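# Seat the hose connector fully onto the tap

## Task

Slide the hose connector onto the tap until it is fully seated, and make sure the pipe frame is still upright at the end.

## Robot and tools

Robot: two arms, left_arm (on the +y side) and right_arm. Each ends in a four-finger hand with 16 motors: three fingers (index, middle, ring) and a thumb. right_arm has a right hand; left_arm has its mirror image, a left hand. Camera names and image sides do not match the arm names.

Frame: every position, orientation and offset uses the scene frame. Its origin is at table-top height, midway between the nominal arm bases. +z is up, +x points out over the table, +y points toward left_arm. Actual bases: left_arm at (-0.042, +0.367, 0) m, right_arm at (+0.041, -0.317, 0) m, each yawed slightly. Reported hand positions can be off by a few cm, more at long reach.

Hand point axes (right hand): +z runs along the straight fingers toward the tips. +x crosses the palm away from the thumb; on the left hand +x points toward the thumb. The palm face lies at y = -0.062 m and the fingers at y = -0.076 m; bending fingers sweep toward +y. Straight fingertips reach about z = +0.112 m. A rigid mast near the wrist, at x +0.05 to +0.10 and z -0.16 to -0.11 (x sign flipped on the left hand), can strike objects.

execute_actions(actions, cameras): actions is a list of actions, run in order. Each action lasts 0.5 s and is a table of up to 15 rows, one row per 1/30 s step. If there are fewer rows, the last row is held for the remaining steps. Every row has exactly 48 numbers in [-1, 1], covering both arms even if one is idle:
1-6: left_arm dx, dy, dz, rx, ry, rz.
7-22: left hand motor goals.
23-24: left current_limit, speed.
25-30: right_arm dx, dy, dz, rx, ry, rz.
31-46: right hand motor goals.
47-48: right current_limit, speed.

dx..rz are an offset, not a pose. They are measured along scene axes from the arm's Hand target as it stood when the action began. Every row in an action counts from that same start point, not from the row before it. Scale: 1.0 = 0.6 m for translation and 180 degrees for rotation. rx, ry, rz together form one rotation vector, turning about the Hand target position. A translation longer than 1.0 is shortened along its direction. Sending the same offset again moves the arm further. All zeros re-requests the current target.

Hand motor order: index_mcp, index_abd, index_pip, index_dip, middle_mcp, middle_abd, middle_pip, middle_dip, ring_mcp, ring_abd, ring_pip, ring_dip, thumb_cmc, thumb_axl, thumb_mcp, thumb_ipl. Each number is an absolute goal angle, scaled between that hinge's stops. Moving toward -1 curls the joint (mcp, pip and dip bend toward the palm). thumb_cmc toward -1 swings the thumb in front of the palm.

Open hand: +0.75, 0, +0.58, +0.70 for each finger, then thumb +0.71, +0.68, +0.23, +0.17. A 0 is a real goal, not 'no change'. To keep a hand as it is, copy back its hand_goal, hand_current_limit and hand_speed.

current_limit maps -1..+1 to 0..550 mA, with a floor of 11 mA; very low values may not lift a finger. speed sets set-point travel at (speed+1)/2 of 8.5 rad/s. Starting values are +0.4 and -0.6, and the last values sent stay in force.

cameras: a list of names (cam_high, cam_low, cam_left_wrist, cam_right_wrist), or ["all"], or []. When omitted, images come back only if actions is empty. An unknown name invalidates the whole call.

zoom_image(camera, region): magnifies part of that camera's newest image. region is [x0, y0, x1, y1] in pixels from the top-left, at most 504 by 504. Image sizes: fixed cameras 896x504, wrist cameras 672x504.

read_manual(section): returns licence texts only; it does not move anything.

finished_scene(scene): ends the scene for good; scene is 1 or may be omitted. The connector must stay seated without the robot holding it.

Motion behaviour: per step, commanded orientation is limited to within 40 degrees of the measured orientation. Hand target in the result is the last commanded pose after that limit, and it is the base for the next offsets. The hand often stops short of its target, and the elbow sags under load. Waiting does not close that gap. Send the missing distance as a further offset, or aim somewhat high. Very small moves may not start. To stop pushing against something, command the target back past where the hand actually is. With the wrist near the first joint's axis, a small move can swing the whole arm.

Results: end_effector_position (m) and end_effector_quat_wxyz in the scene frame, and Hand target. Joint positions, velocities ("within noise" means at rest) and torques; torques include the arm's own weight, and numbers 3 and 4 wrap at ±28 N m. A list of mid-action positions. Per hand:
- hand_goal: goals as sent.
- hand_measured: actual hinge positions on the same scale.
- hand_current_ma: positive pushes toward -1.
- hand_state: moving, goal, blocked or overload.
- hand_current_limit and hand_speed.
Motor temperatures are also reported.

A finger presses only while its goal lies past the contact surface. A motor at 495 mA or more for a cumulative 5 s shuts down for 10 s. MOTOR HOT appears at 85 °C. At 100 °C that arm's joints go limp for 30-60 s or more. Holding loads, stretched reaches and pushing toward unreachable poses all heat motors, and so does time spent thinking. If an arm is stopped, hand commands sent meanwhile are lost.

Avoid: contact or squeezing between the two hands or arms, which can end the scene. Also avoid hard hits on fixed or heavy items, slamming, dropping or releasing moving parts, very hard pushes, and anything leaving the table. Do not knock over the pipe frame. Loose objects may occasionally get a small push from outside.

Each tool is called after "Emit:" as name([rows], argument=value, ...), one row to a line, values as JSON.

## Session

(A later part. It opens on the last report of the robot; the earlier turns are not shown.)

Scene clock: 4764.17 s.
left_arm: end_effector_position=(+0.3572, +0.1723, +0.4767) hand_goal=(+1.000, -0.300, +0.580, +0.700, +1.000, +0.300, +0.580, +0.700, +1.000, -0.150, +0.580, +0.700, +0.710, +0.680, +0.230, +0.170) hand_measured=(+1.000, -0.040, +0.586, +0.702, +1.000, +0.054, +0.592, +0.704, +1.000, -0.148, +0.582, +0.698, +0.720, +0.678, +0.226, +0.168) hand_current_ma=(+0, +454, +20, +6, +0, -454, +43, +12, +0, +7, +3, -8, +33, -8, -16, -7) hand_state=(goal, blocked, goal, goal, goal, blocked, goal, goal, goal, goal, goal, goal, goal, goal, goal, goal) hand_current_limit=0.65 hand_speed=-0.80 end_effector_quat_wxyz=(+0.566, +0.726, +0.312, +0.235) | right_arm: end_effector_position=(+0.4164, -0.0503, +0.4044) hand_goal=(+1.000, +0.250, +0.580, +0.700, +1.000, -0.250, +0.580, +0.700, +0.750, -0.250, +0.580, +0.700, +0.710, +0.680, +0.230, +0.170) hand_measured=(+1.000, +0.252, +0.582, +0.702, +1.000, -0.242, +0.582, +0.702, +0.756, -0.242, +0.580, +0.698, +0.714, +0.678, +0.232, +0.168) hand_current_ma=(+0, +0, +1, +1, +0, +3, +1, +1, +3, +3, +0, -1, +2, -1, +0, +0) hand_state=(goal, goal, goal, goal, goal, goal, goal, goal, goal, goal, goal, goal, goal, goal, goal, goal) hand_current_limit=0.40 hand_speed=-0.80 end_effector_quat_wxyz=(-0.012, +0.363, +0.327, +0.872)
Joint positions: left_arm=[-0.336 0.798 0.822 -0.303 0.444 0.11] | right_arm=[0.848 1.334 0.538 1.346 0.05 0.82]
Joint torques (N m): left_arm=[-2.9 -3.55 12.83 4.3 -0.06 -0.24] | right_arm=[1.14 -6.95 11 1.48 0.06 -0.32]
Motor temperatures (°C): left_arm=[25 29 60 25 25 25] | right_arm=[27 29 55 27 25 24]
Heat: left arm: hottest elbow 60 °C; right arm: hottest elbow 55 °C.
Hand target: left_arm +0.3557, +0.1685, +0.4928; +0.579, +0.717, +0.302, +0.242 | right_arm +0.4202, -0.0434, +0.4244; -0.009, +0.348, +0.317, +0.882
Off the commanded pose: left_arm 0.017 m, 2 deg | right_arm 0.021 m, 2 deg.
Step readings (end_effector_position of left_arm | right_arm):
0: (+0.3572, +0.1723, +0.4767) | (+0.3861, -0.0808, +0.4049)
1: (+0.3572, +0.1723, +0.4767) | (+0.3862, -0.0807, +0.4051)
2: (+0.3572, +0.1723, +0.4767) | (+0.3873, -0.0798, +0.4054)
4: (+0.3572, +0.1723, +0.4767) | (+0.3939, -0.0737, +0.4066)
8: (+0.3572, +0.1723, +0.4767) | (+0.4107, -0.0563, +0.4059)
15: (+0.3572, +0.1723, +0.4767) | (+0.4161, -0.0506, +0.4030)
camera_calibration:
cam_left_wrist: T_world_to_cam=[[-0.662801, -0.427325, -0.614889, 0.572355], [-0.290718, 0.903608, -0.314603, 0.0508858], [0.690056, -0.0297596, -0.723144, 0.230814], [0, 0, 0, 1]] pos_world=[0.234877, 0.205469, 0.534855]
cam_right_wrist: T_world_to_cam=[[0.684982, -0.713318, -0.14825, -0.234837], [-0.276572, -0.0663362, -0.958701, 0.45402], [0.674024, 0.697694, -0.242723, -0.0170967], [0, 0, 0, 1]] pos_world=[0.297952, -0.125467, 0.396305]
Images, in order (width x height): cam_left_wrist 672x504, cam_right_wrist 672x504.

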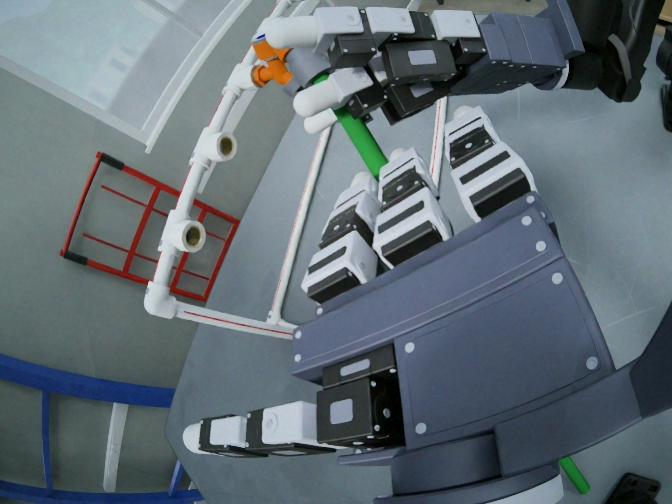

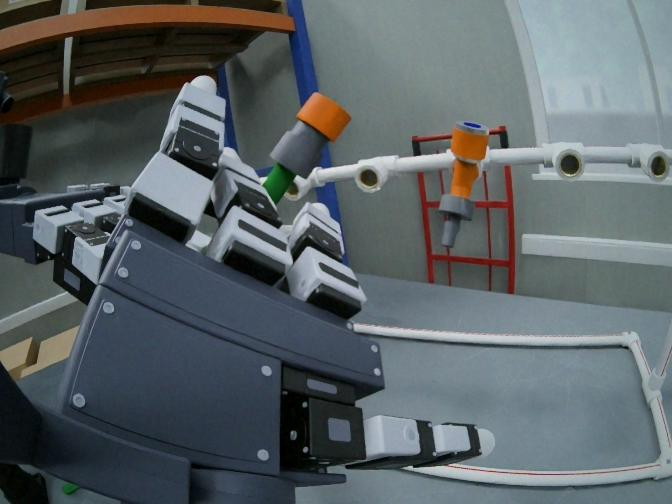

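Emit:
execute_actions([
  [[0,0,0,0,0,0, 1,-0.3,0.58,0.7, 1,0.3,0.58,0.7, 1,-0.15,0.58,0.7, 0.71,0.68,0.23,0.17, 0.65,-0.8, 0.028,0.043,0.027,0,0,0, 1,0.25,0.58,0.7, 1,-0.25,0.58,0.7, 0.75,-0.25,0.58,0.7, 0.71,0.68,0.23,0.17, 0.4,-0.8]],
], cameras=["cam_right_wrist","cam_left_wrist","cam_low"])

Emit:
zoom_image(camera="cam_right_wrist", region=[180, 90, 380, 290])

Emit:
zoom_image(camera="cam_left_wrist", region=[230, 0, 530, 225])

Scene clock: 4818.27 s.
left_arm: end_effector_position=(+0.3572, +0.1723, +0.4767) hand_goal=(+1.000, -0.300, +0.580, +0.700, +1.000, +0.300, +0.580, +0.700, +1.000, -0.150, +0.580, +0.700, +0.710, +0.680, +0.230, +0.170) hand_measured=(+1.000, -0.040, +0.586, +0.702, +1.000, +0.054, +0.592, +0.704, +1.000, -0.148, +0.582, +0.698, +0.720, +0.678, +0.226, +0.168) hand_current_ma=(+0, +454, +20, +6, +0, -454, +43, +12, +0, +7, +3, -8, +33, -8, -16, -7) hand_state=(goal, blocked, goal, goal, goal, blocked, goal, goal, goal, goal, goal, goal, goal, goal, goal, goal) hand_current_limit=0.65 hand_speed=-0.80 end_effector_quat_wxyz=(+0.566, +0.726, +0.312, +0.235) | right_arm: end_effector_position=(+0.4321, -0.0276, +0.4247) hand_goal=(+1.000, +0.250, +0.580, +0.700, +1.000, -0.250, +0.580, +0.700, +0.750, -0.250, +0.580, +0.700, +0.710, +0.680, +0.230, +0.170) hand_measured=(+1.000, +0.252, +0.582, +0.702, +1.000, -0.242, +0.582, +0.702, +0.756, -0.242, +0.580, +0.698, +0.714, +0.678, +0.232, +0.168) hand_current_ma=(+0, +0, +1, +1, +0, +3, +1, +1, +3, +3, +0, -1, +2, -1, +0, +0) hand_state=(goal, goal, goal, goal, goal, goal, goal, goal, goal, goal, goal, goal, goal, goal, goal, goal) hand_current_limit=0.40 hand_speed=-0.80 end_effector_quat_wxyz=(-0.011, +0.358, +0.323, +0.876)
Joint positions: left_arm=[-0.336 0.798 0.822 -0.303 0.444 0.11] | right_arm=[0.861 1.369 0.635 1.3 0.062 0.811]
Joint torques (N m): left_arm=[-2.96 -3.49 12.83 4.33 -0.07 -0.24] | right_arm=[1.85 -8 11.45 1.18 0.06 -0.32]
Motor temperatures (°C): left_arm=[25 29 60 25 25 25] | right_arm=[27 30 55 27 25 24]
Heat: left arm: hottest elbow 60 °C; right arm: hottest elbow 55 °C.
Hand target: left_arm +0.3557, +0.1685, +0.4928; +0.579, +0.717, +0.302, +0.242 | right_arm +0.4369, -0.0176, +0.4407; -0.009, +0.348, +0.317, +0.882
Off the commanded pose: left_arm 0.017 m, 2 deg | right_arm 0.019 m, 2 deg.
Step readings (end_effector_position of left_arm | right_arm):
0: (+0.3572, +0.1723, +0.4767) | (+0.4164, -0.0503, +0.4044)
1: (+0.3572, +0.1723, +0.4767) | (+0.4165, -0.0503, +0.4047)
2: (+0.3572, +0.1723, +0.4767) | (+0.4170, -0.0500, +0.4055)
4: (+0.3572, +0.1723, +0.4767) | (+0.4200, -0.0451, +0.4100)
8: (+0.3572, +0.1723, +0.4767) | (+0.4277, -0.0340, +0.4238)
15: (+0.3572, +0.1723, +0.4767) | (+0.4310, -0.0288, +0.4270)
camera_calibration:
cam_left_wrist: T_world_to_cam=[[-0.662801, -0.427325, -0.614889, 0.572355], [-0.290718, 0.903608, -0.314603, 0.0508858], [0.690056, -0.0297596, -0.723144, 0.230814], [0, 0, 0, 1]] pos_world=[0.234877, 0.205469, 0.534855]
cam_right_wrist: T_world_to_cam=[[0.68525, -0.713088, -0.148113, -0.226576], [-0.266346, -0.0560847, -0.962244, 0.476785], [0.677858, 0.698828, -0.22836, -0.046325], [0, 0, 0, 1]] pos_world=[0.313653, -0.102455, 0.414647]
Images, in order (width x height): cam_low 896x504, cam_left_wrist 672x504, cam_right_wrist 672x504.

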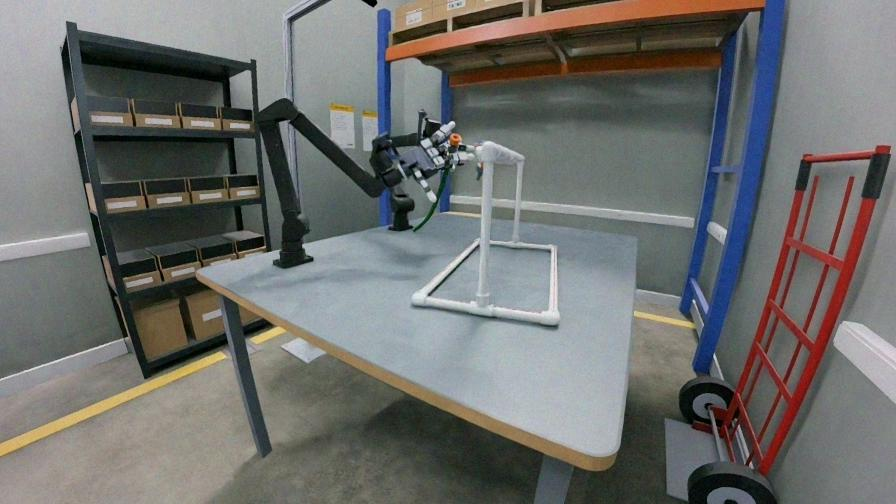

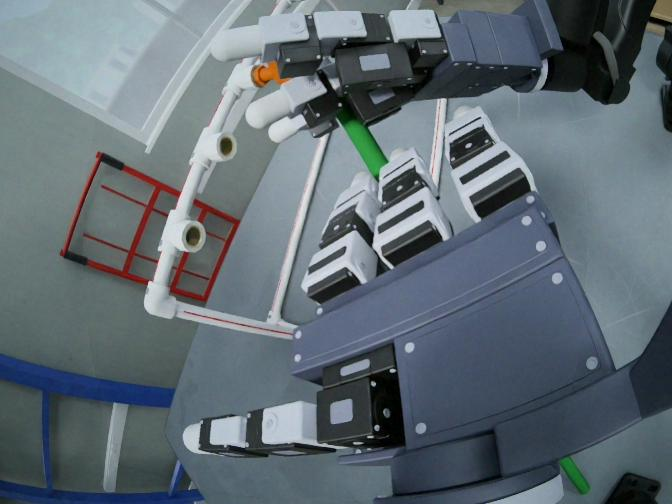

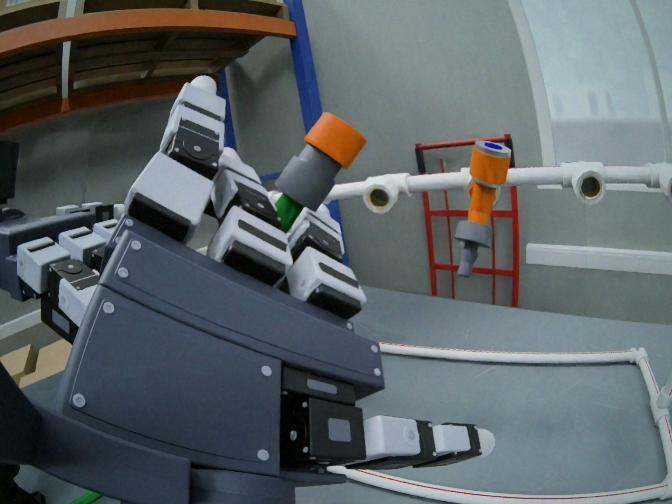

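Scaled by 2.520 from the camera's 672x504 image, which has a finer 960x720 frame.

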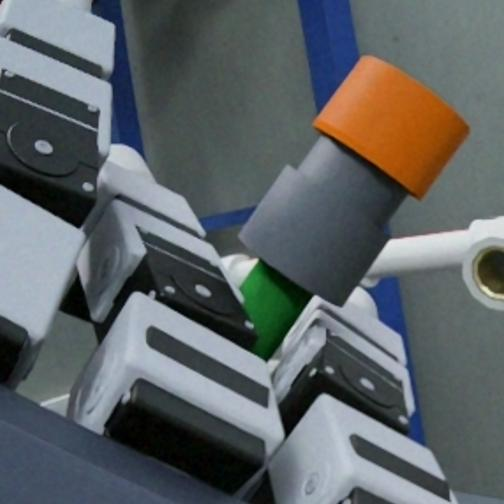

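Scaled by 1.680 from the camera's 672x504 image, which has a finer 960x720 frame.

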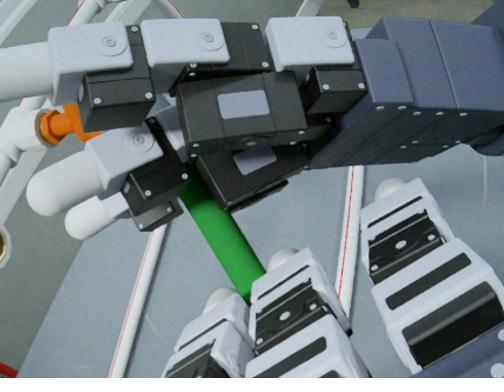

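Emit:
execute_actions([
  [[0,0,0,0,0,0, 1,-0.3,0.58,0.7, 1,0.3,0.58,0.7, 1,-0.15,0.58,0.7, 0.71,0.68,0.23,0.17, 0.65,-0.8, 0.004,-0.005,0.008,0,0,0, 1,-0.05,0.58,0.7, 1,0.05,0.58,0.7, 0.75,-0.2,0.58,0.7, 0.71,0.68,0.23,0.17, 0.4,-0.85]],
  [[0,0,0,0,0,0, 1,-0.3,0.58,0.7, 1,0.3,0.58,0.7, 1,-0.15,0.58,0.7, 0.71,0.68,0.23,0.17, 0.65,-0.8, 0,0,0,0,0,0, 1,-0.3,0.58,0.7, 1,0.3,0.58,0.7, 0.75,-0.15,0.58,0.7, 0.71,0.68,0.23,0.17, 0.7,-0.85]],
], cameras=["cam_right_wrist","cam_left_wrist"])

Emit:
zoom_image(camera="cam_right_wrist", region=[180, 90, 380, 290])

Emit:
zoom_image(camera="cam_left_wrist", region=[230, 0, 530, 225])

Scene clock: 4845.67 s.
left_arm: end_effector_position=(+0.3574, +0.1725, +0.4768) hand_goal=(+1.000, -0.300, +0.580, +0.700, +1.000, +0.300, +0.580, +0.700, +1.000, -0.150, +0.580, +0.700, +0.710, +0.680, +0.230, +0.170) hand_measured=(+1.000, -0.040, +0.586, +0.702, +1.000, +0.054, +0.592, +0.704, +1.000, -0.148, +0.582, +0.698, +0.720, +0.678, +0.226, +0.168) hand_current_ma=(+0, +454, +20, +6, +0, -454, +44, +12, +0, +7, +3, -8, +33, -8, -16, -7) hand_state=(goal, blocked, goal, goal, goal, blocked, goal, goal, goal, goal, goal, goal, goal, goal, goal, goal) hand_current_limit=0.65 hand_speed=-0.80 end_effector_quat_wxyz=(+0.566, +0.726, +0.312, +0.236) | right_arm: end_effector_position=(+0.4334, -0.0244, +0.4237) hand_goal=(+1.000, -0.300, +0.580, +0.700, +1.000, +0.300, +0.580, +0.700, +0.750, -0.150, +0.580, +0.700, +0.710, +0.680, +0.230, +0.170) hand_measured=(+0.994, +0.050, +0.582, +0.702, +1.000, -0.050, +0.582, +0.702, +0.756, -0.150, +0.580, +0.698, +0.714, +0.678, +0.232, +0.168) hand_current_ma=(-2, +467, +1, +1, +0, -467, +1, +1, +3, +0, +0, -1, +2, -1, +0, +0) hand_state=(goal, blocked, goal, goal, goal, blocked, goal, goal, goal, goal, goal, goal, goal, goal, goal, goal) hand_current_limit=0.70 hand_speed=-0.85 end_effector_quat_wxyz=(-0.013, +0.360, +0.328, +0.873)
Joint positions: left_arm=[-0.336 0.799 0.822 -0.302 0.442 0.11] | right_arm=[0.861 1.369 0.638 1.285 0.055 0.811]
Joint torques (N m): left_arm=[-2.84 -3.66 12.83 4.29 0 -0.24] | right_arm=[0.85 -8.12 11.41 1.25 0.04 -0.3]
Motor temperatures (°C): left_arm=[25 29 61 25 25 25] | right_arm=[27 30 54 27 25 24]
Heat: left arm: hottest elbow 61 °C; right arm: hottest elbow 54 °C.
Hand target: left_arm +0.3557, +0.1685, +0.4929; +0.579, +0.717, +0.302, +0.242 | right_arm +0.4393, -0.0206, +0.4453; -0.009, +0.348, +0.317, +0.882
Off the commanded pose: left_arm 0.017 m, 2 deg | right_arm 0.023 m, 2 deg.
Step readings (end_effector_position of left_arm | right_arm):
0: (+0.3572, +0.1723, +0.4767) | (+0.4321, -0.0276, +0.4247)
1: (+0.3572, +0.1723, +0.4767) | (+0.4321, -0.0276, +0.4247)
2: (+0.3572, +0.1723, +0.4767) | (+0.4322, -0.0274, +0.4244)
4: (+0.3572, +0.1723, +0.4767) | (+0.4327, -0.0266, +0.4235)
8: (+0.3572, +0.1723, +0.4767) | (+0.4334, -0.0253, +0.4222)
15: (+0.3574, +0.1725, +0.4766) | (+0.4334, -0.0244, +0.4237)
16: (+0.3574, +0.1725, +0.4767) | (+0.4334, -0.0244, +0.4237)
17: (+0.3574, +0.1725, +0.4768) | (+0.4334, -0.0244, +0.4237)
19: (+0.3574, +0.1725, +0.4768) | (+0.4334, -0.0244, +0.4237)
23: (+0.3574, +0.1725, +0.4768) | (+0.4334, -0.0244, +0.4237)
30: (+0.3574, +0.1725, +0.4768) | (+0.4334, -0.0244, +0.4237)
camera_calibration:
cam_left_wrist: T_world_to_cam=[[-0.661622, -0.428234, -0.615526, 0.572736], [-0.291777, 0.903213, -0.314756, 0.0513572], [0.69074, -0.028653, -0.722535, 0.229962], [0, 0, 0, 1]] pos_world=[0.235076, 0.205468, 0.534854]
cam_right_wrist: T_world_to_cam=[[0.688586, -0.710713, -0.144001, -0.22851], [-0.271296, -0.0683258, -0.960068, 0.477237], [0.672493, 0.700156, -0.239862, -0.0424457], [0, 0, 0, 1]] pos_world=[0.315366, -0.100079, 0.415093]
Images, in order (width x height): cam_left_wrist 672x504, cam_right_wrist 672x504.

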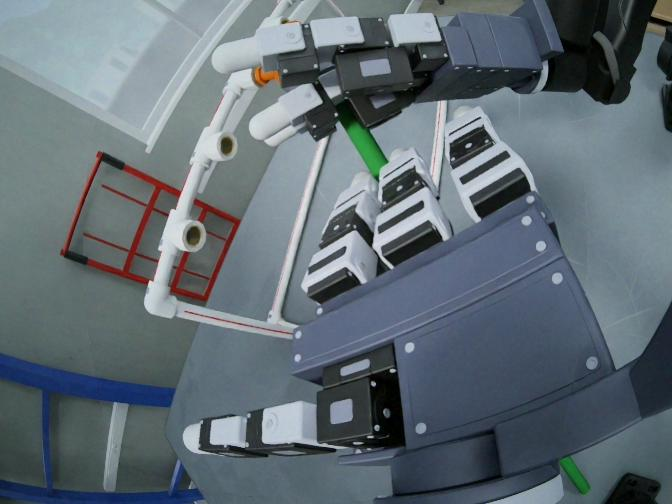

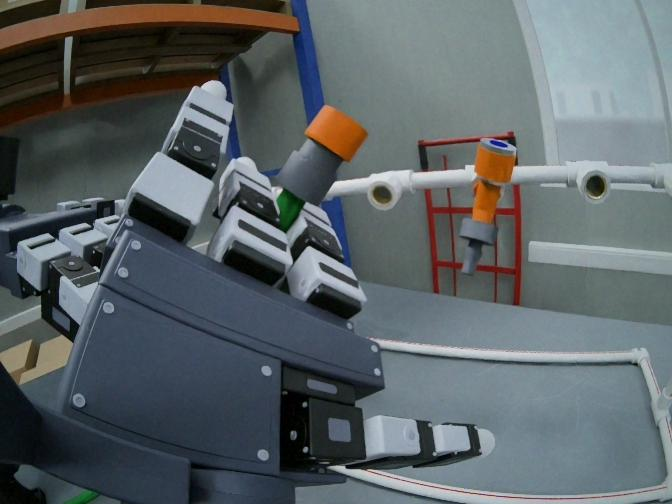

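Scaled by 2.520 from the camera's 672x504 image, which has a finer 960x720 frame.

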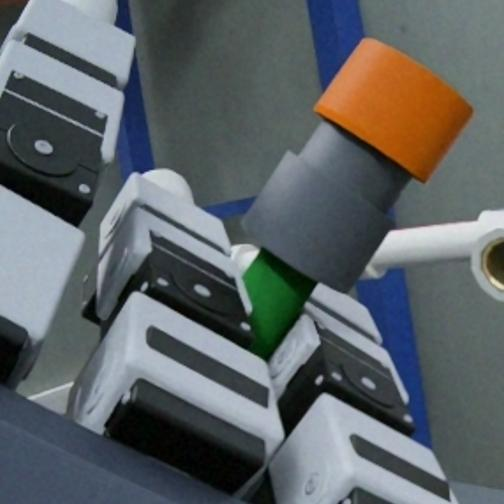

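Scaled by 1.680 from the camera's 672x504 image, which has a finer 960x720 frame.

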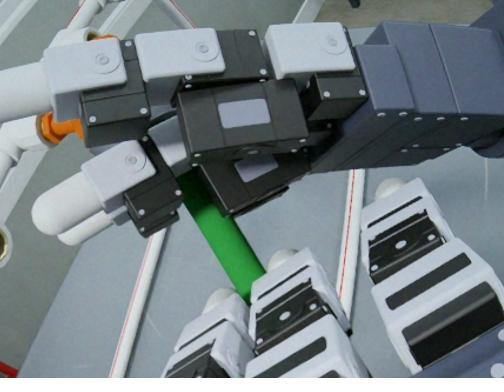

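Emit:
execute_actions([
  [[0,0,0,0,0,0, 1,0.0,0.58,0.7, 1,0.0,0.58,0.7, 1,-0.15,0.58,0.7, 0.71,0.68,0.23,0.17, 0.5,-0.9, 0,0,0,0,0,0, 1,-0.3,0.58,0.7, 1,0.3,0.58,0.7, 0.75,-0.15,0.58,0.7, 0.71,0.68,0.23,0.17, 0.7,-0.85]],
  [[0,0,0,0,0,0, 1,0.2,0.58,0.7, 1,-0.2,0.58,0.7, 1,-0.2,0.58,0.7, 0.71,0.68,0.23,0.17, 0.4,-0.9, 0,0,0,0,0,0, 1,-0.3,0.58,0.7, 1,0.3,0.58,0.7, 0.75,-0.15,0.58,0.7, 0.71,0.68,0.23,0.17, 0.7,-0.85]],
], cameras=["cam_right_wrist","cam_left_wrist"])

Scene clock: 4861.83 s.
left_arm: end_effector_position=(+0.3573, +0.1725, +0.4786) hand_goal=(+1.000, +0.200, +0.580, +0.700, +1.000, -0.200, +0.580, +0.700, +1.000, -0.200, +0.580, +0.700, +0.710, +0.680, +0.230, +0.170) hand_measured=(+1.000, +0.196, +0.586, +0.702, +1.000, -0.196, +0.588, +0.704, +1.000, -0.196, +0.582, +0.698, +0.720, +0.678, +0.226, +0.168) hand_current_ma=(+0, -12, +20, +6, +0, +14, +28, +11, +0, +13, +3, -8, +33, -8, -16, -7) hand_state=(goal, goal, goal, goal, goal, goal, goal, goal, goal, goal, goal, goal, goal, goal, goal, goal) hand_current_limit=0.40 hand_speed=-0.90 end_effector_quat_wxyz=(+0.568, +0.724, +0.310, +0.238) | right_arm: end_effector_position=(+0.4342, -0.0236, +0.4223) hand_goal=(+1.000, -0.300, +0.580, +0.700, +1.000, +0.300, +0.580, +0.700, +0.750, -0.150, +0.580, +0.700, +0.710, +0.680, +0.230, +0.170) hand_measured=(+0.994, +0.050, +0.582, +0.702, +1.000, -0.050, +0.584, +0.702, +0.756, -0.150, +0.580, +0.698, +0.714, +0.678, +0.232, +0.168) hand_current_ma=(-3, +467, +1, +1, +0, -467, +1, +1, +3, +0, +0, -1, +2, -1, +0, +0) hand_state=(goal, blocked, goal, goal, goal, blocked, goal, goal, goal, goal, goal, goal, goal, goal, goal, goal) hand_current_limit=0.70 hand_speed=-0.85 end_effector_quat_wxyz=(-0.013, +0.362, +0.331, +0.871)
Joint positions: left_arm=[-0.336 0.799 0.822 -0.295 0.442 0.11] | right_arm=[0.861 1.369 0.638 1.278 0.055 0.811]
Joint torques (N m): left_arm=[-2.84 -3.6 12.86 4 -0.01 -0.24] | right_arm=[0.67 -8.29 11.34 1.43 -0.03 -0.26]
Motor temperatures (°C): left_arm=[25 29 61 25 25 25] | right_arm=[27 30 56 26 25 24]
Heat: left arm: hottest elbow 61 °C; right arm: hottest elbow 56 °C.
Hand target: left_arm +0.3557, +0.1685, +0.4929; +0.579, +0.717, +0.302, +0.242 | right_arm +0.4393, -0.0206, +0.4453; -0.009, +0.348, +0.317, +0.882
Off the commanded pose: left_arm 0.015 m, 2 deg | right_arm 0.024 m, 3 deg.
Step readings (end_effector_position of left_arm | right_arm):
0: (+0.3574, +0.1725, +0.4768) | (+0.4334, -0.0244, +0.4237)
1: (+0.3574, +0.1725, +0.4768) | (+0.4334, -0.0244, +0.4237)
2: (+0.3574, +0.1725, +0.4768) | (+0.4334, -0.0244, +0.4237)
4: (+0.3574, +0.1725, +0.4768) | (+0.4334, -0.0244, +0.4237)
8: (+0.3574, +0.1725, +0.4768) | (+0.4334, -0.0244, +0.4237)
15: (+0.3573, +0.1725, +0.4786) | (+0.4342, -0.0236, +0.4223)
16: (+0.3573, +0.1725, +0.4786) | (+0.4342, -0.0236, +0.4223)
17: (+0.3573, +0.1725, +0.4786) | (+0.4342, -0.0236, +0.4223)
19: (+0.3573, +0.1725, +0.4786) | (+0.4342, -0.0236, +0.4223)
23: (+0.3573, +0.1725, +0.4786) | (+0.4342, -0.0236, +0.4223)
30: (+0.3573, +0.1725, +0.4786) | (+0.4342, -0.0236, +0.4223)
camera_calibration:
cam_left_wrist: T_world_to_cam=[[-0.657644, -0.429481, -0.618911, 0.574112], [-0.28971, 0.902573, -0.318482, 0.0529193], [0.695394, -0.0301436, -0.717996, 0.227673], [0, 0, 0, 1]] pos_world=[0.23457, 0.205669, 0.535646]
cam_right_wrist: T_world_to_cam=[[0.687884, -0.711475, -0.14359, -0.22857], [-0.275965, -0.0733974, -0.958361, 0.477416], [0.671311, 0.698867, -0.246831, -0.0404927], [0, 0, 0, 1]] pos_world=[0.316163, -0.099282, 0.414721]
Images, in order (width x height): cam_left_wrist 672x504, cam_right_wrist 672x504.

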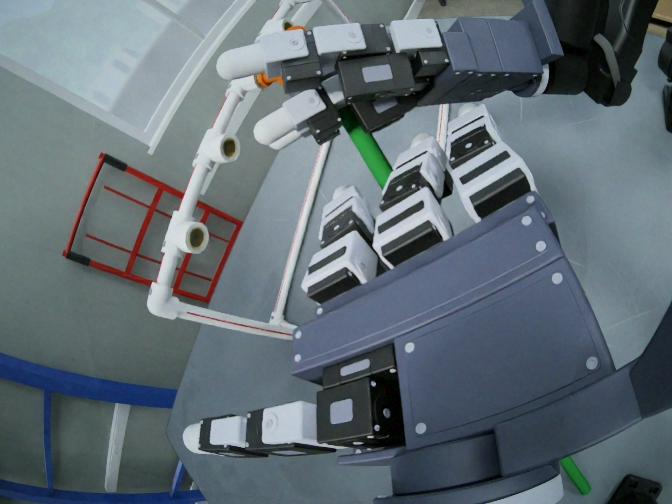

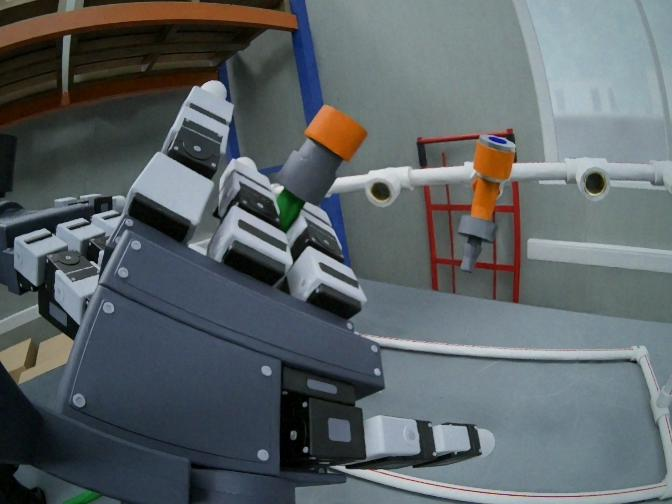

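Emit:
execute_actions([
  [[-0.075,0.08,0.07,0,0,0, 1,0.2,0.58,0.7, 1,-0.2,0.58,0.7, 1,-0.2,0.58,0.7, 0.71,0.68,0.23,0.17, 0.4,-0.8, 0,0,0,0,0,0, 1,-0.3,0.58,0.7, 1,0.3,0.58,0.7, 0.75,-0.15,0.58,0.7, 0.71,0.68,0.23,0.17, 0.7,-0.85]],
  [[-0.075,0.08,0.07,0,0,0, 1,0.2,0.58,0.7, 1,-0.2,0.58,0.7, 1,-0.2,0.58,0.7, 0.71,0.68,0.23,0.17, 0.4,-0.8, 0,0,0,0,0,0, 1,-0.3,0.58,0.7, 1,0.3,0.58,0.7, 0.75,-0.15,0.58,0.7, 0.71,0.68,0.23,0.17, 0.7,-0.85]],
], cameras=["all"])

Scene clock: 4873.00 s.
left_arm: end_effector_position=(+0.2720, +0.2628, +0.5478) hand_goal=(+1.000, +0.200, +0.580, +0.700, +1.000, -0.200, +0.580, +0.700, +1.000, -0.200, +0.580, +0.700, +0.710, +0.680, +0.230, +0.170) hand_measured=(+1.000, +0.198, +0.586, +0.702, +1.000, -0.196, +0.586, +0.704, +1.000, -0.196, +0.582, +0.698, +0.720, +0.678, +0.228, +0.168) hand_current_ma=(+0, -6, +20, +6, +0, +9, +23, +11, +0, +9, +3, -8, +34, -8, -11, -7) hand_state=(goal, goal, goal, goal, goal, goal, goal, goal, goal, goal, goal, goal, goal, goal, goal, goal) hand_current_limit=0.40 hand_speed=-0.80 end_effector_quat_wxyz=(+0.576, +0.719, +0.318, +0.222) | right_arm: end_effector_position=(+0.4342, -0.0236, +0.4223) hand_goal=(+1.000, -0.300, +0.580, +0.700, +1.000, +0.300, +0.580, +0.700, +0.750, -0.150, +0.580, +0.700, +0.710, +0.680, +0.230, +0.170) hand_measured=(+0.994, +0.050, +0.582, +0.702, +1.000, -0.050, +0.584, +0.702, +0.756, -0.150, +0.580, +0.698, +0.714, +0.678, +0.232, +0.168) hand_current_ma=(-3, +468, +1, +1, +0, -467, +1, +1, +3, +0, +0, -1, +2, -1, +0, +0) hand_state=(goal, blocked, goal, goal, goal, blocked, goal, goal, goal, goal, goal, goal, goal, goal, goal, goal) hand_current_limit=0.70 hand_speed=-0.85 end_effector_quat_wxyz=(-0.013, +0.362, +0.331, +0.871)
Joint positions: left_arm=[0.042 0.564 0.948 -0.739 0.821 0.216] | right_arm=[0.861 1.369 0.638 1.278 0.055 0.811]
Joint torques (N m): left_arm=[-0.79 0.15 15.39 2.58 0.33 -0.1] | right_arm=[0.79 -8.82 11.44 1.39 -0.01 -0.27]
Motor temperatures (°C): left_arm=[25 29 61 25 25 25] | right_arm=[27 30 57 26 25 24]
Heat: left arm: hottest elbow 61 °C; right arm: hottest elbow 57 °C.
Hand target: left_arm +0.2657, +0.2645, +0.5768; +0.579, +0.717, +0.302, +0.242 | right_arm +0.4393, -0.0206, +0.4453; -0.009, +0.348, +0.317, +0.882
Off the commanded pose: left_arm 0.030 m, 3 deg | right_arm 0.024 m, 3 deg.
Step readings (end_effector_position of left_arm | right_arm):
0: (+0.3573, +0.1725, +0.4786) | (+0.4342, -0.0236, +0.4223)
1: (+0.3572, +0.1724, +0.4786) | (+0.4342, -0.0236, +0.4223)
2: (+0.3552, +0.1720, +0.4784) | (+0.4342, -0.0236, +0.4223)
4: (+0.3475, +0.1753, +0.4776) | (+0.4342, -0.0236, +0.4223)
8: (+0.3250, +0.1969, +0.4913) | (+0.4342, -0.0236, +0.4223)
15: (+0.3108, +0.2129, +0.5061) | (+0.4342, -0.0236, +0.4223)
16: (+0.3112, +0.2130, +0.5049) | (+0.4342, -0.0236, +0.4223)
17: (+0.3102, +0.2143, +0.5031) | (+0.4342, -0.0236, +0.4223)
19: (+0.3052, +0.2202, +0.5002) | (+0.4342, -0.0236, +0.4223)
23: (+0.2868, +0.2448, +0.5172) | (+0.4342, -0.0236, +0.4223)
30: (+0.2658, +0.2599, +0.5554) | (+0.4342, -0.0236, +0.4223)
camera_calibration:
cam_left_wrist: T_world_to_cam=[[-0.675724, -0.443017, -0.58918, 0.591902], [-0.289896, 0.894566, -0.340164, -0.0171296], [0.677759, -0.0590563, -0.732908, 0.360016], [0, 0, 0, 1]] pos_world=[0.150992, 0.298807, 0.606769]
cam_right_wrist: T_world_to_cam=[[0.687884, -0.711475, -0.14359, -0.22857], [-0.275965, -0.0733974, -0.958361, 0.477416], [0.671311, 0.698867, -0.246831, -0.0404927], [0, 0, 0, 1]] pos_world=[0.316163, -0.099282, 0.414721]

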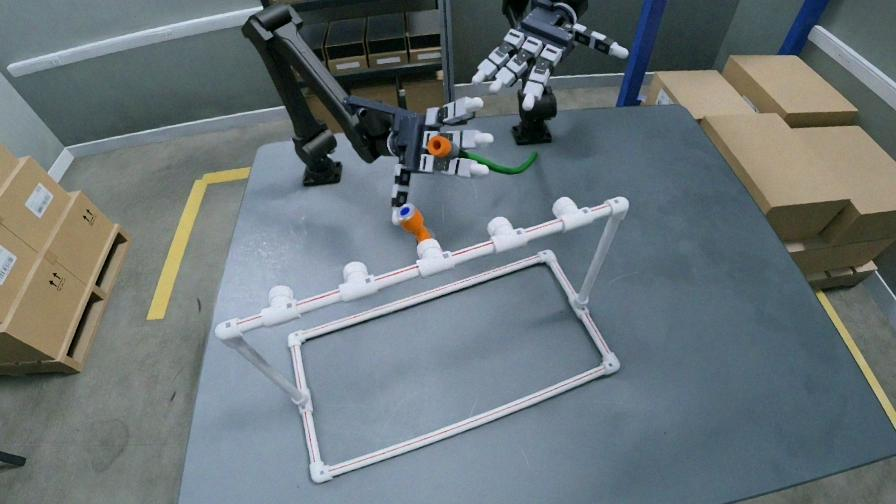

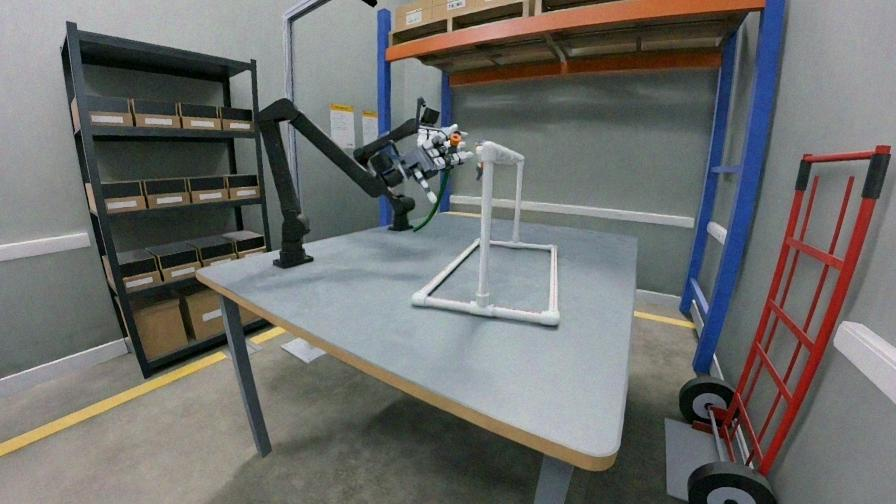

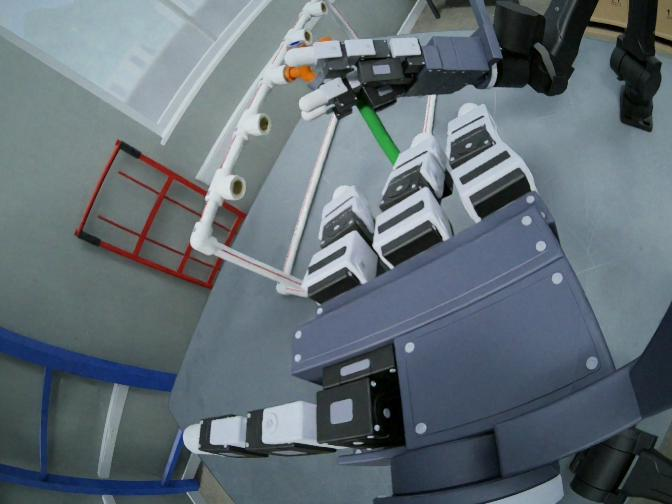

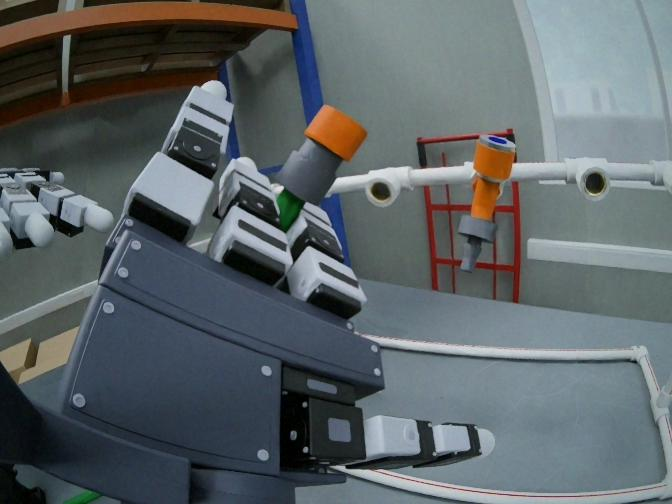

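Emit:
execute_actions([
  [[0,0,0,0,0,0, 1,0.0,0.58,0.7, 1,0.0,0.58,0.7, 0.75,0.0,0.58,0.7, 0.71,0.68,0.23,0.17, 0.4,-0.8, 0,-0.02,-0.1,-0.084,0.0054,-0.0234, 1,-0.3,0.58,0.7, 1,0.3,0.58,0.7, 0.75,-0.15,0.58,0.7, 0.71,0.68,0.23,0.17, 0.7,-0.85]],
  [[0,0,0,0,0,0, 1,0,0.58,0.7, 1,0,0.58,0.7, 0.75,0,0.58,0.7, 0.71,0.68,0.23,0.17, 0.4,-0.8, 0,-0.01,-0.11,-0.084,0.0054,-0.0234, 1,-0.3,0.58,0.7, 1,0.3,0.58,0.7, 0.75,-0.15,0.58,0.7, 0.71,0.68,0.23,0.17, 0.7,-0.85]],
], cameras=["all"])

Scene clock: 4952.90 s.
left_arm: end_effector_position=(+0.2716, +0.2629, +0.5467) hand_goal=(+1.000, +0.000, +0.580, +0.700, +1.000, +0.000, +0.580, +0.700, +0.750, +0.000, +0.580, +0.700, +0.710, +0.680, +0.230, +0.170) hand_measured=(+1.000, +0.004, +0.586, +0.702, +1.000, -0.002, +0.586, +0.704, +0.774, -0.002, +0.582, +0.698, +0.720, +0.678, +0.228, +0.168) hand_current_ma=(+0, +12, +20, +6, +0, -8, +23, +11, +100, -8, +3, -8, +34, -8, -11, -7) hand_state=(goal, goal, goal, goal, goal, goal, goal, goal, blocked, goal, goal, goal, goal, goal, goal, goal) hand_current_limit=0.40 hand_speed=-0.80 end_effector_quat_wxyz=(+0.575, +0.721, +0.317, +0.221) | right_arm: end_effector_position=(+0.4403, -0.0405, +0.3186) hand_goal=(+1.000, -0.300, +0.580, +0.700, +1.000, +0.300, +0.580, +0.700, +0.750, -0.150, +0.580, +0.700, +0.710, +0.680, +0.230, +0.170) hand_measured=(+0.996, +0.048, +0.580, +0.702, +1.000, -0.050, +0.580, +0.702, +0.756, -0.150, +0.580, +0.698, +0.716, +0.678, +0.232, +0.168) hand_current_ma=(-2, +468, +0, +1, +0, -467, +0, +1, +4, +0, +0, -1, +3, -1, +0, +0) hand_state=(goal, blocked, goal, goal, goal, blocked, goal, goal, goal, goal, goal, goal, goal, goal, goal, goal) hand_current_limit=0.70 hand_speed=-0.85 end_effector_quat_wxyz=(+0.131, +0.382, +0.504, +0.764)
Joint positions: left_arm=[0.045 0.564 0.948 -0.746 0.826 0.223] | right_arm=[0.759 1.41 0.462 1.15 -0.034 0.486]
Joint torques (N m): left_arm=[-0.79 0.21 15.54 2.54 0.34 -0.02] | right_arm=[1.49 -7.53 6.57 1.68 0.03 -0.49]
Motor temperatures (°C): left_arm=[25 29 66 24 25 25] | right_arm=[27 30 58 26 25 24]
Heat: left arm: hottest elbow 66 °C; right arm: hottest elbow 58 °C.
Hand target: left_arm +0.2657, +0.2645, +0.5768; +0.579, +0.717, +0.302, +0.242 | right_arm +0.4394, -0.0387, +0.3193; +0.141, +0.375, +0.510, +0.761
Off the commanded pose: left_arm 0.031 m, 3 deg | right_arm 0.002 m, 2 deg.
Step readings (end_effector_position of left_arm | right_arm):
0: (+0.2720, +0.2627, +0.5478) | (+0.4342, -0.0236, +0.4223)
1: (+0.2720, +0.2627, +0.5478) | (+0.4342, -0.0235, +0.4224)
2: (+0.2719, +0.2626, +0.5478) | (+0.4341, -0.0222, +0.4227)
4: (+0.2718, +0.2627, +0.5474) | (+0.4349, -0.0205, +0.4193)
8: (+0.2717, +0.2629, +0.5469) | (+0.4386, -0.0281, +0.3948)
15: (+0.2716, +0.2628, +0.5467) | (+0.4406, -0.0332, +0.3825)
16: (+0.2716, +0.2629, +0.5467) | (+0.4402, -0.0329, +0.3824)
17: (+0.2716, +0.2629, +0.5467) | (+0.4392, -0.0322, +0.3805)
19: (+0.2716, +0.2629, +0.5467) | (+0.4372, -0.0337, +0.3712)
23: (+0.2716, +0.2629, +0.5467) | (+0.4370, -0.0394, +0.3354)
30: (+0.2716, +0.2629, +0.5467) | (+0.4411, -0.0411, +0.3177)
camera_calibration:
cam_left_wrist: T_world_to_cam=[[-0.678069, -0.439824, -0.588879, 0.59058], [-0.288373, 0.896152, -0.337272, -0.0202125], [0.676065, -0.0588765, -0.734486, 0.360809], [0, 0, 0, 1]] pos_world=[0.150694, 0.299108, 0.605972]
cam_right_wrist: T_world_to_cam=[[0.583694, -0.782703, 0.216049, -0.331235], [-0.325503, -0.469319, -0.820845, 0.340383], [0.743874, 0.408798, -0.528711, -0.0121937], [0, 0, 0, 1]] pos_world=[0.313206, -0.0945252, 0.344518]

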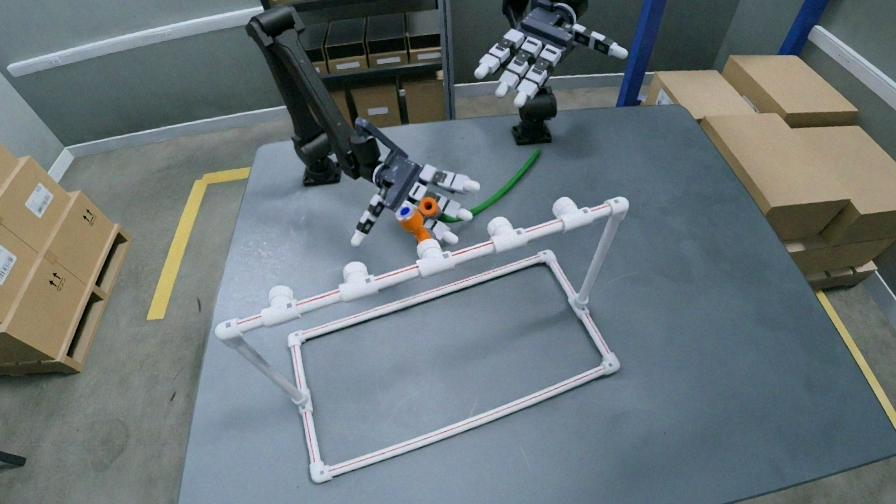

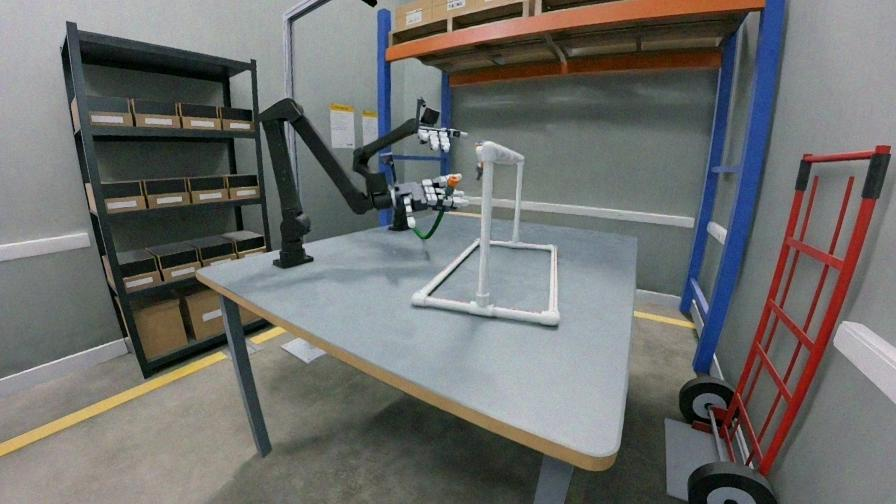

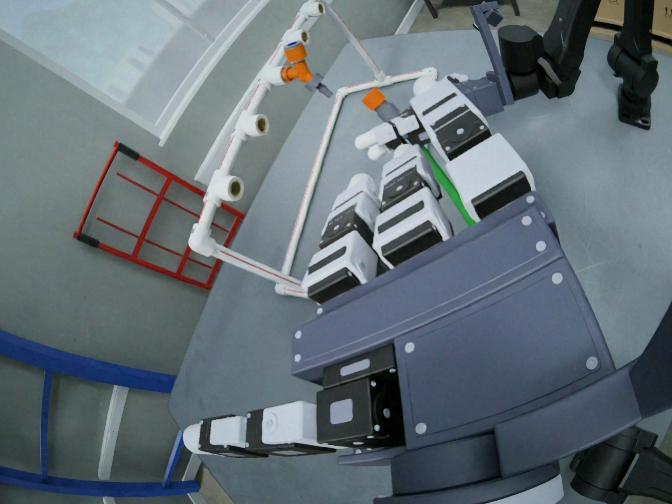

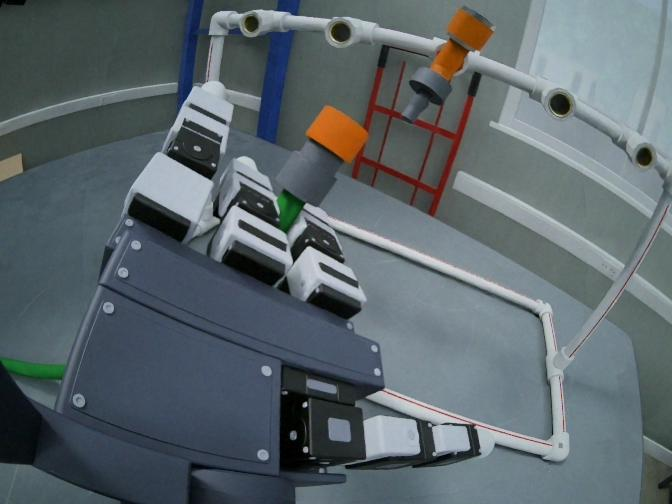

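Emit:
zoom_image(camera="cam_right_wrist", region=[260, 0, 510, 240])

Emit:
zoom_image(camera="cam_left_wrist", region=[250, 20, 430, 170])

Scaled by 2.016 from the camera's 672x504 image, which has a finer 960x720 frame.

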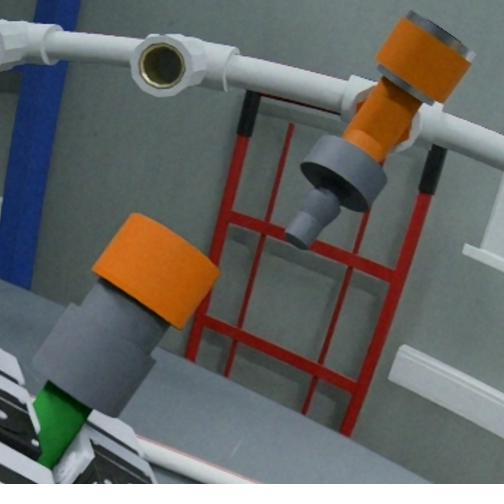

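Scaled by 2.800 from the camera's 672x504 image, which has a finer 960x720 frame.

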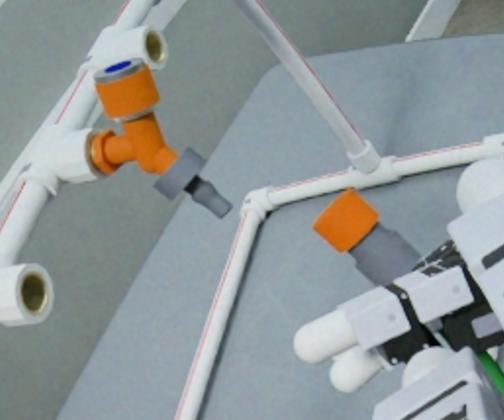

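Emit:
execute_actions([
  [[0,0,0,0,0,0, 1,0.0,0.58,0.7, 1,0.0,0.58,0.7, 0.75,0.0,0.58,0.7, 0.71,0.68,0.23,0.17, 0.4,-0.8, 0.01,0.0,-0.06,0,0,0, 1,-0.3,0.58,0.7, 1,0.3,0.58,0.7, 0.75,-0.15,0.58,0.7, 0.71,0.68,0.23,0.17, 0.7,-0.85]],
  [[0,0,0,0,0,0, 1,0,0.58,0.7, 1,0,0.58,0.7, 0.75,0,0.58,0.7, 0.71,0.68,0.23,0.17, 0.4,-0.8, 0.11,0.007,0.01,0,0,0, 1,-0.3,0.58,0.7, 1,0.3,0.58,0.7, 0.75,-0.15,0.58,0.7, 0.71,0.68,0.23,0.17, 0.7,-0.85]],
], cameras=["cam_right_wrist","cam_left_wrist","cam_low"])

Emit:
zoom_image(camera="cam_right_wrist", region=[260, 0, 510, 240])

Emit:
zoom_image(camera="cam_left_wrist", region=[250, 20, 430, 170])

Scene clock: 5048.50 s.
left_arm: end_effector_position=(+0.2716, +0.2629, +0.5467) hand_goal=(+1.000, +0.000, +0.580, +0.700, +1.000, +0.000, +0.580, +0.700, +0.750, +0.000, +0.580, +0.700, +0.710, +0.680, +0.230, +0.170) hand_measured=(+1.000, +0.004, +0.586, +0.702, +1.000, -0.002, +0.586, +0.704, +0.774, -0.002, +0.582, +0.698, +0.720, +0.678, +0.228, +0.168) hand_current_ma=(+0, +12, +20, +6, +0, -8, +23, +11, +100, -8, +3, -8, +34, -8, -11, -7) hand_state=(goal, goal, goal, goal, goal, goal, goal, goal, blocked, goal, goal, goal, goal, goal, goal, goal) hand_current_limit=0.40 hand_speed=-0.80 end_effector_quat_wxyz=(+0.575, +0.721, +0.317, +0.221) | right_arm: end_effector_position=(+0.5020, -0.0432, +0.2800) hand_goal=(+1.000, -0.300, +0.580, +0.700, +1.000, +0.300, +0.580, +0.700, +0.750, -0.150, +0.580, +0.700, +0.710, +0.680, +0.230, +0.170) hand_measured=(+0.998, +0.048, +0.580, +0.702, +1.000, -0.050, +0.580, +0.702, +0.758, -0.150, +0.580, +0.698, +0.718, +0.678, +0.232, +0.168) hand_current_ma=(+0, +467, +0, +1, +0, -467, +0, +1, +4, +0, +0, -1, +4, -1, +0, +0) hand_state=(goal, blocked, goal, goal, goal, blocked, goal, goal, goal, goal, goal, goal, goal, goal, goal, goal) hand_current_limit=0.70 hand_speed=-0.85 end_effector_quat_wxyz=(+0.138, +0.384, +0.512, +0.756)
Joint positions: left_arm=[0.045 0.564 0.948 -0.746 0.826 0.223] | right_arm=[0.642 1.628 0.564 1.248 -0.144 0.489]
Joint torques (N m): left_arm=[-0.85 0.15 15.57 2.54 0.34 -0.02] | right_arm=[1.49 -9.64 8.87 1.55 -0.05 -0.3]
Motor temperatures (°C): left_arm=[25 29 69 24 26 25] | right_arm=[27 31 49 27 25 24]
Heat: left arm: hottest elbow 69 °C; right arm: hottest elbow 49 °C.
Hand target: left_arm +0.2657, +0.2645, +0.5768; +0.579, +0.717, +0.302, +0.242 | right_arm +0.5113, -0.0344, +0.2894; +0.141, +0.375, +0.510, +0.761
Off the commanded pose: left_arm 0.031 m, 3 deg | right_arm 0.016 m, 1 deg.
Step readings (end_effector_position of left_arm | right_arm):
0: (+0.2716, +0.2629, +0.5467) | (+0.4402, -0.0405, +0.3186)
1: (+0.2716, +0.2629, +0.5467) | (+0.4403, -0.0405, +0.3184)
2: (+0.2716, +0.2629, +0.5467) | (+0.4404, -0.0404, +0.3180)
4: (+0.2716, +0.2629, +0.5467) | (+0.4406, -0.0398, +0.3150)
8: (+0.2716, +0.2629, +0.5467) | (+0.4460, -0.0375, +0.2935)
15: (+0.2716, +0.2629, +0.5467) | (+0.4489, -0.0374, +0.2778)
16: (+0.2716, +0.2629, +0.5467) | (+0.4485, -0.0374, +0.2787)
17: (+0.2716, +0.2629, +0.5467) | (+0.4493, -0.0367, +0.2794)
19: (+0.2716, +0.2629, +0.5467) | (+0.4562, -0.0364, +0.2800)
23: (+0.2716, +0.2629, +0.5467) | (+0.4858, -0.0412, +0.2790)
30: (+0.2716, +0.2629, +0.5467) | (+0.5015, -0.0438, +0.2787)
camera_calibration:
cam_left_wrist: T_world_to_cam=[[-0.678069, -0.439824, -0.588879, 0.59058], [-0.288373, 0.896152, -0.337272, -0.0202125], [0.676065, -0.0588765, -0.734486, 0.360809], [0, 0, 0, 1]] pos_world=[0.150694, 0.299108, 0.605972]
cam_right_wrist: T_world_to_cam=[[0.578581, -0.781578, 0.233193, -0.363237], [-0.334064, -0.487909, -0.806441, 0.326967], [0.744073, 0.38869, -0.543392, -0.0743234], [0, 0, 0, 1]] pos_world=[0.374692, -0.0954792, 0.307996]
Images, in order (width x height): cam_low 896x504, cam_left_wrist 672x504, cam_right_wrist 672x504.

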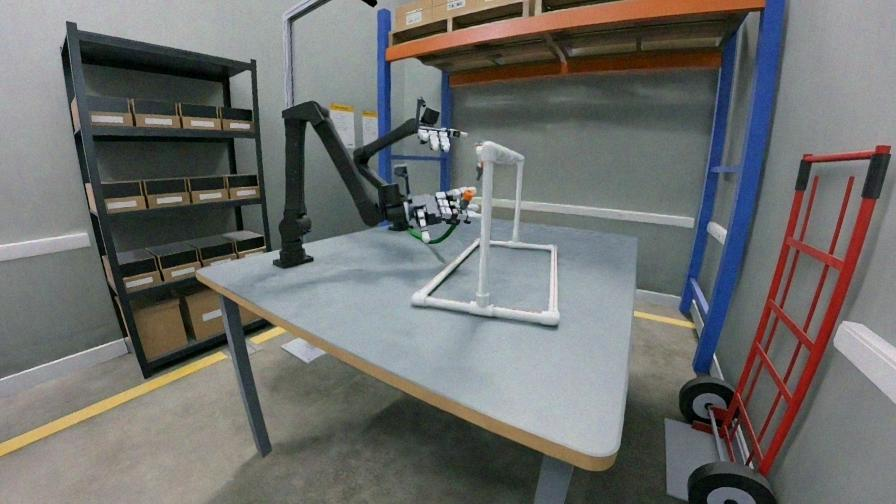

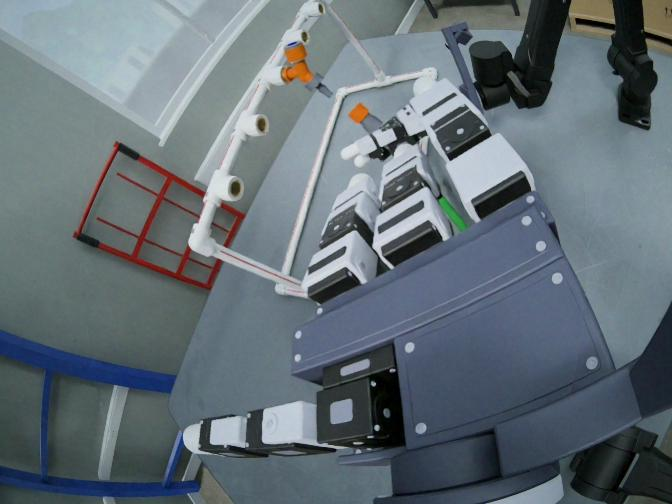

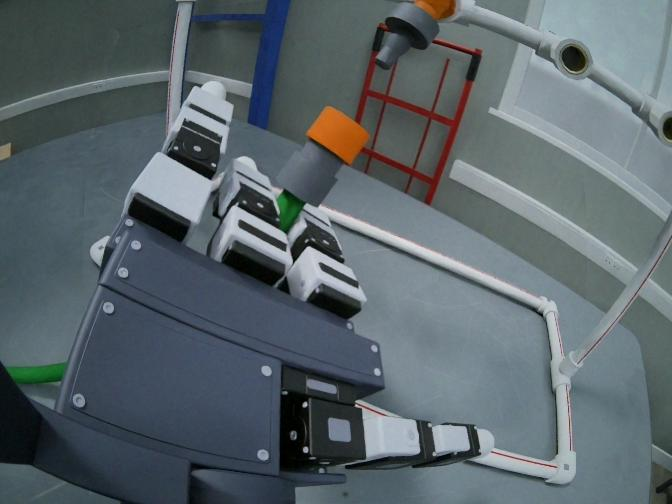

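Scaled by 2.016 from the camera's 672x504 image, which has a finer 960x720 frame.

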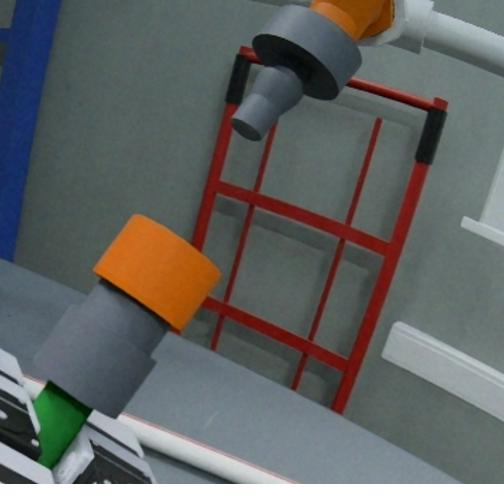

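Scaled by 2.800 from the camera's 672x504 image, which has a finer 960x720 frame.

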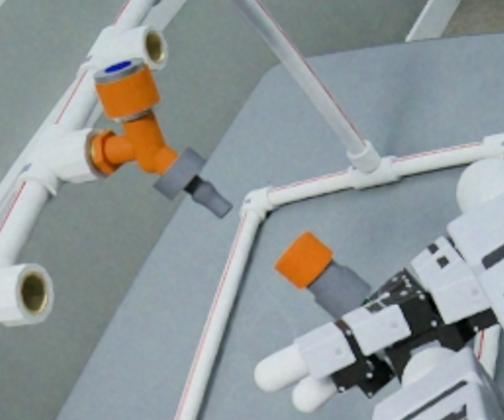

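Emit:
zoom_image(camera="cam_left_wrist", region=[300, 60, 400, 140])

Emit:
zoom_image(camera="cam_right_wrist", region=[260, 0, 420, 220])

Scaled by 5.040 from the camera's 672x504 image, which has a finer 960x720 frame.

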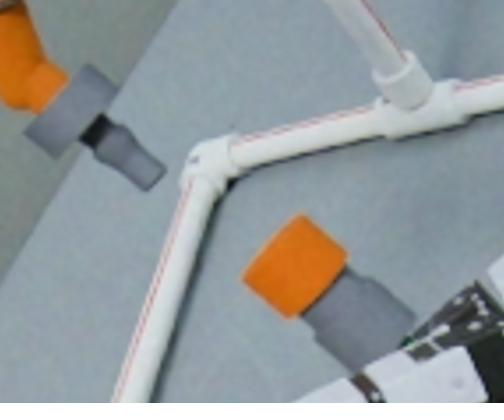

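Scaled by 2.291 from the camera's 672x504 image, which has a finer 960x720 frame.

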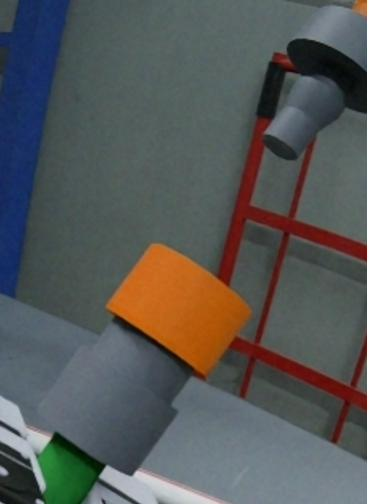

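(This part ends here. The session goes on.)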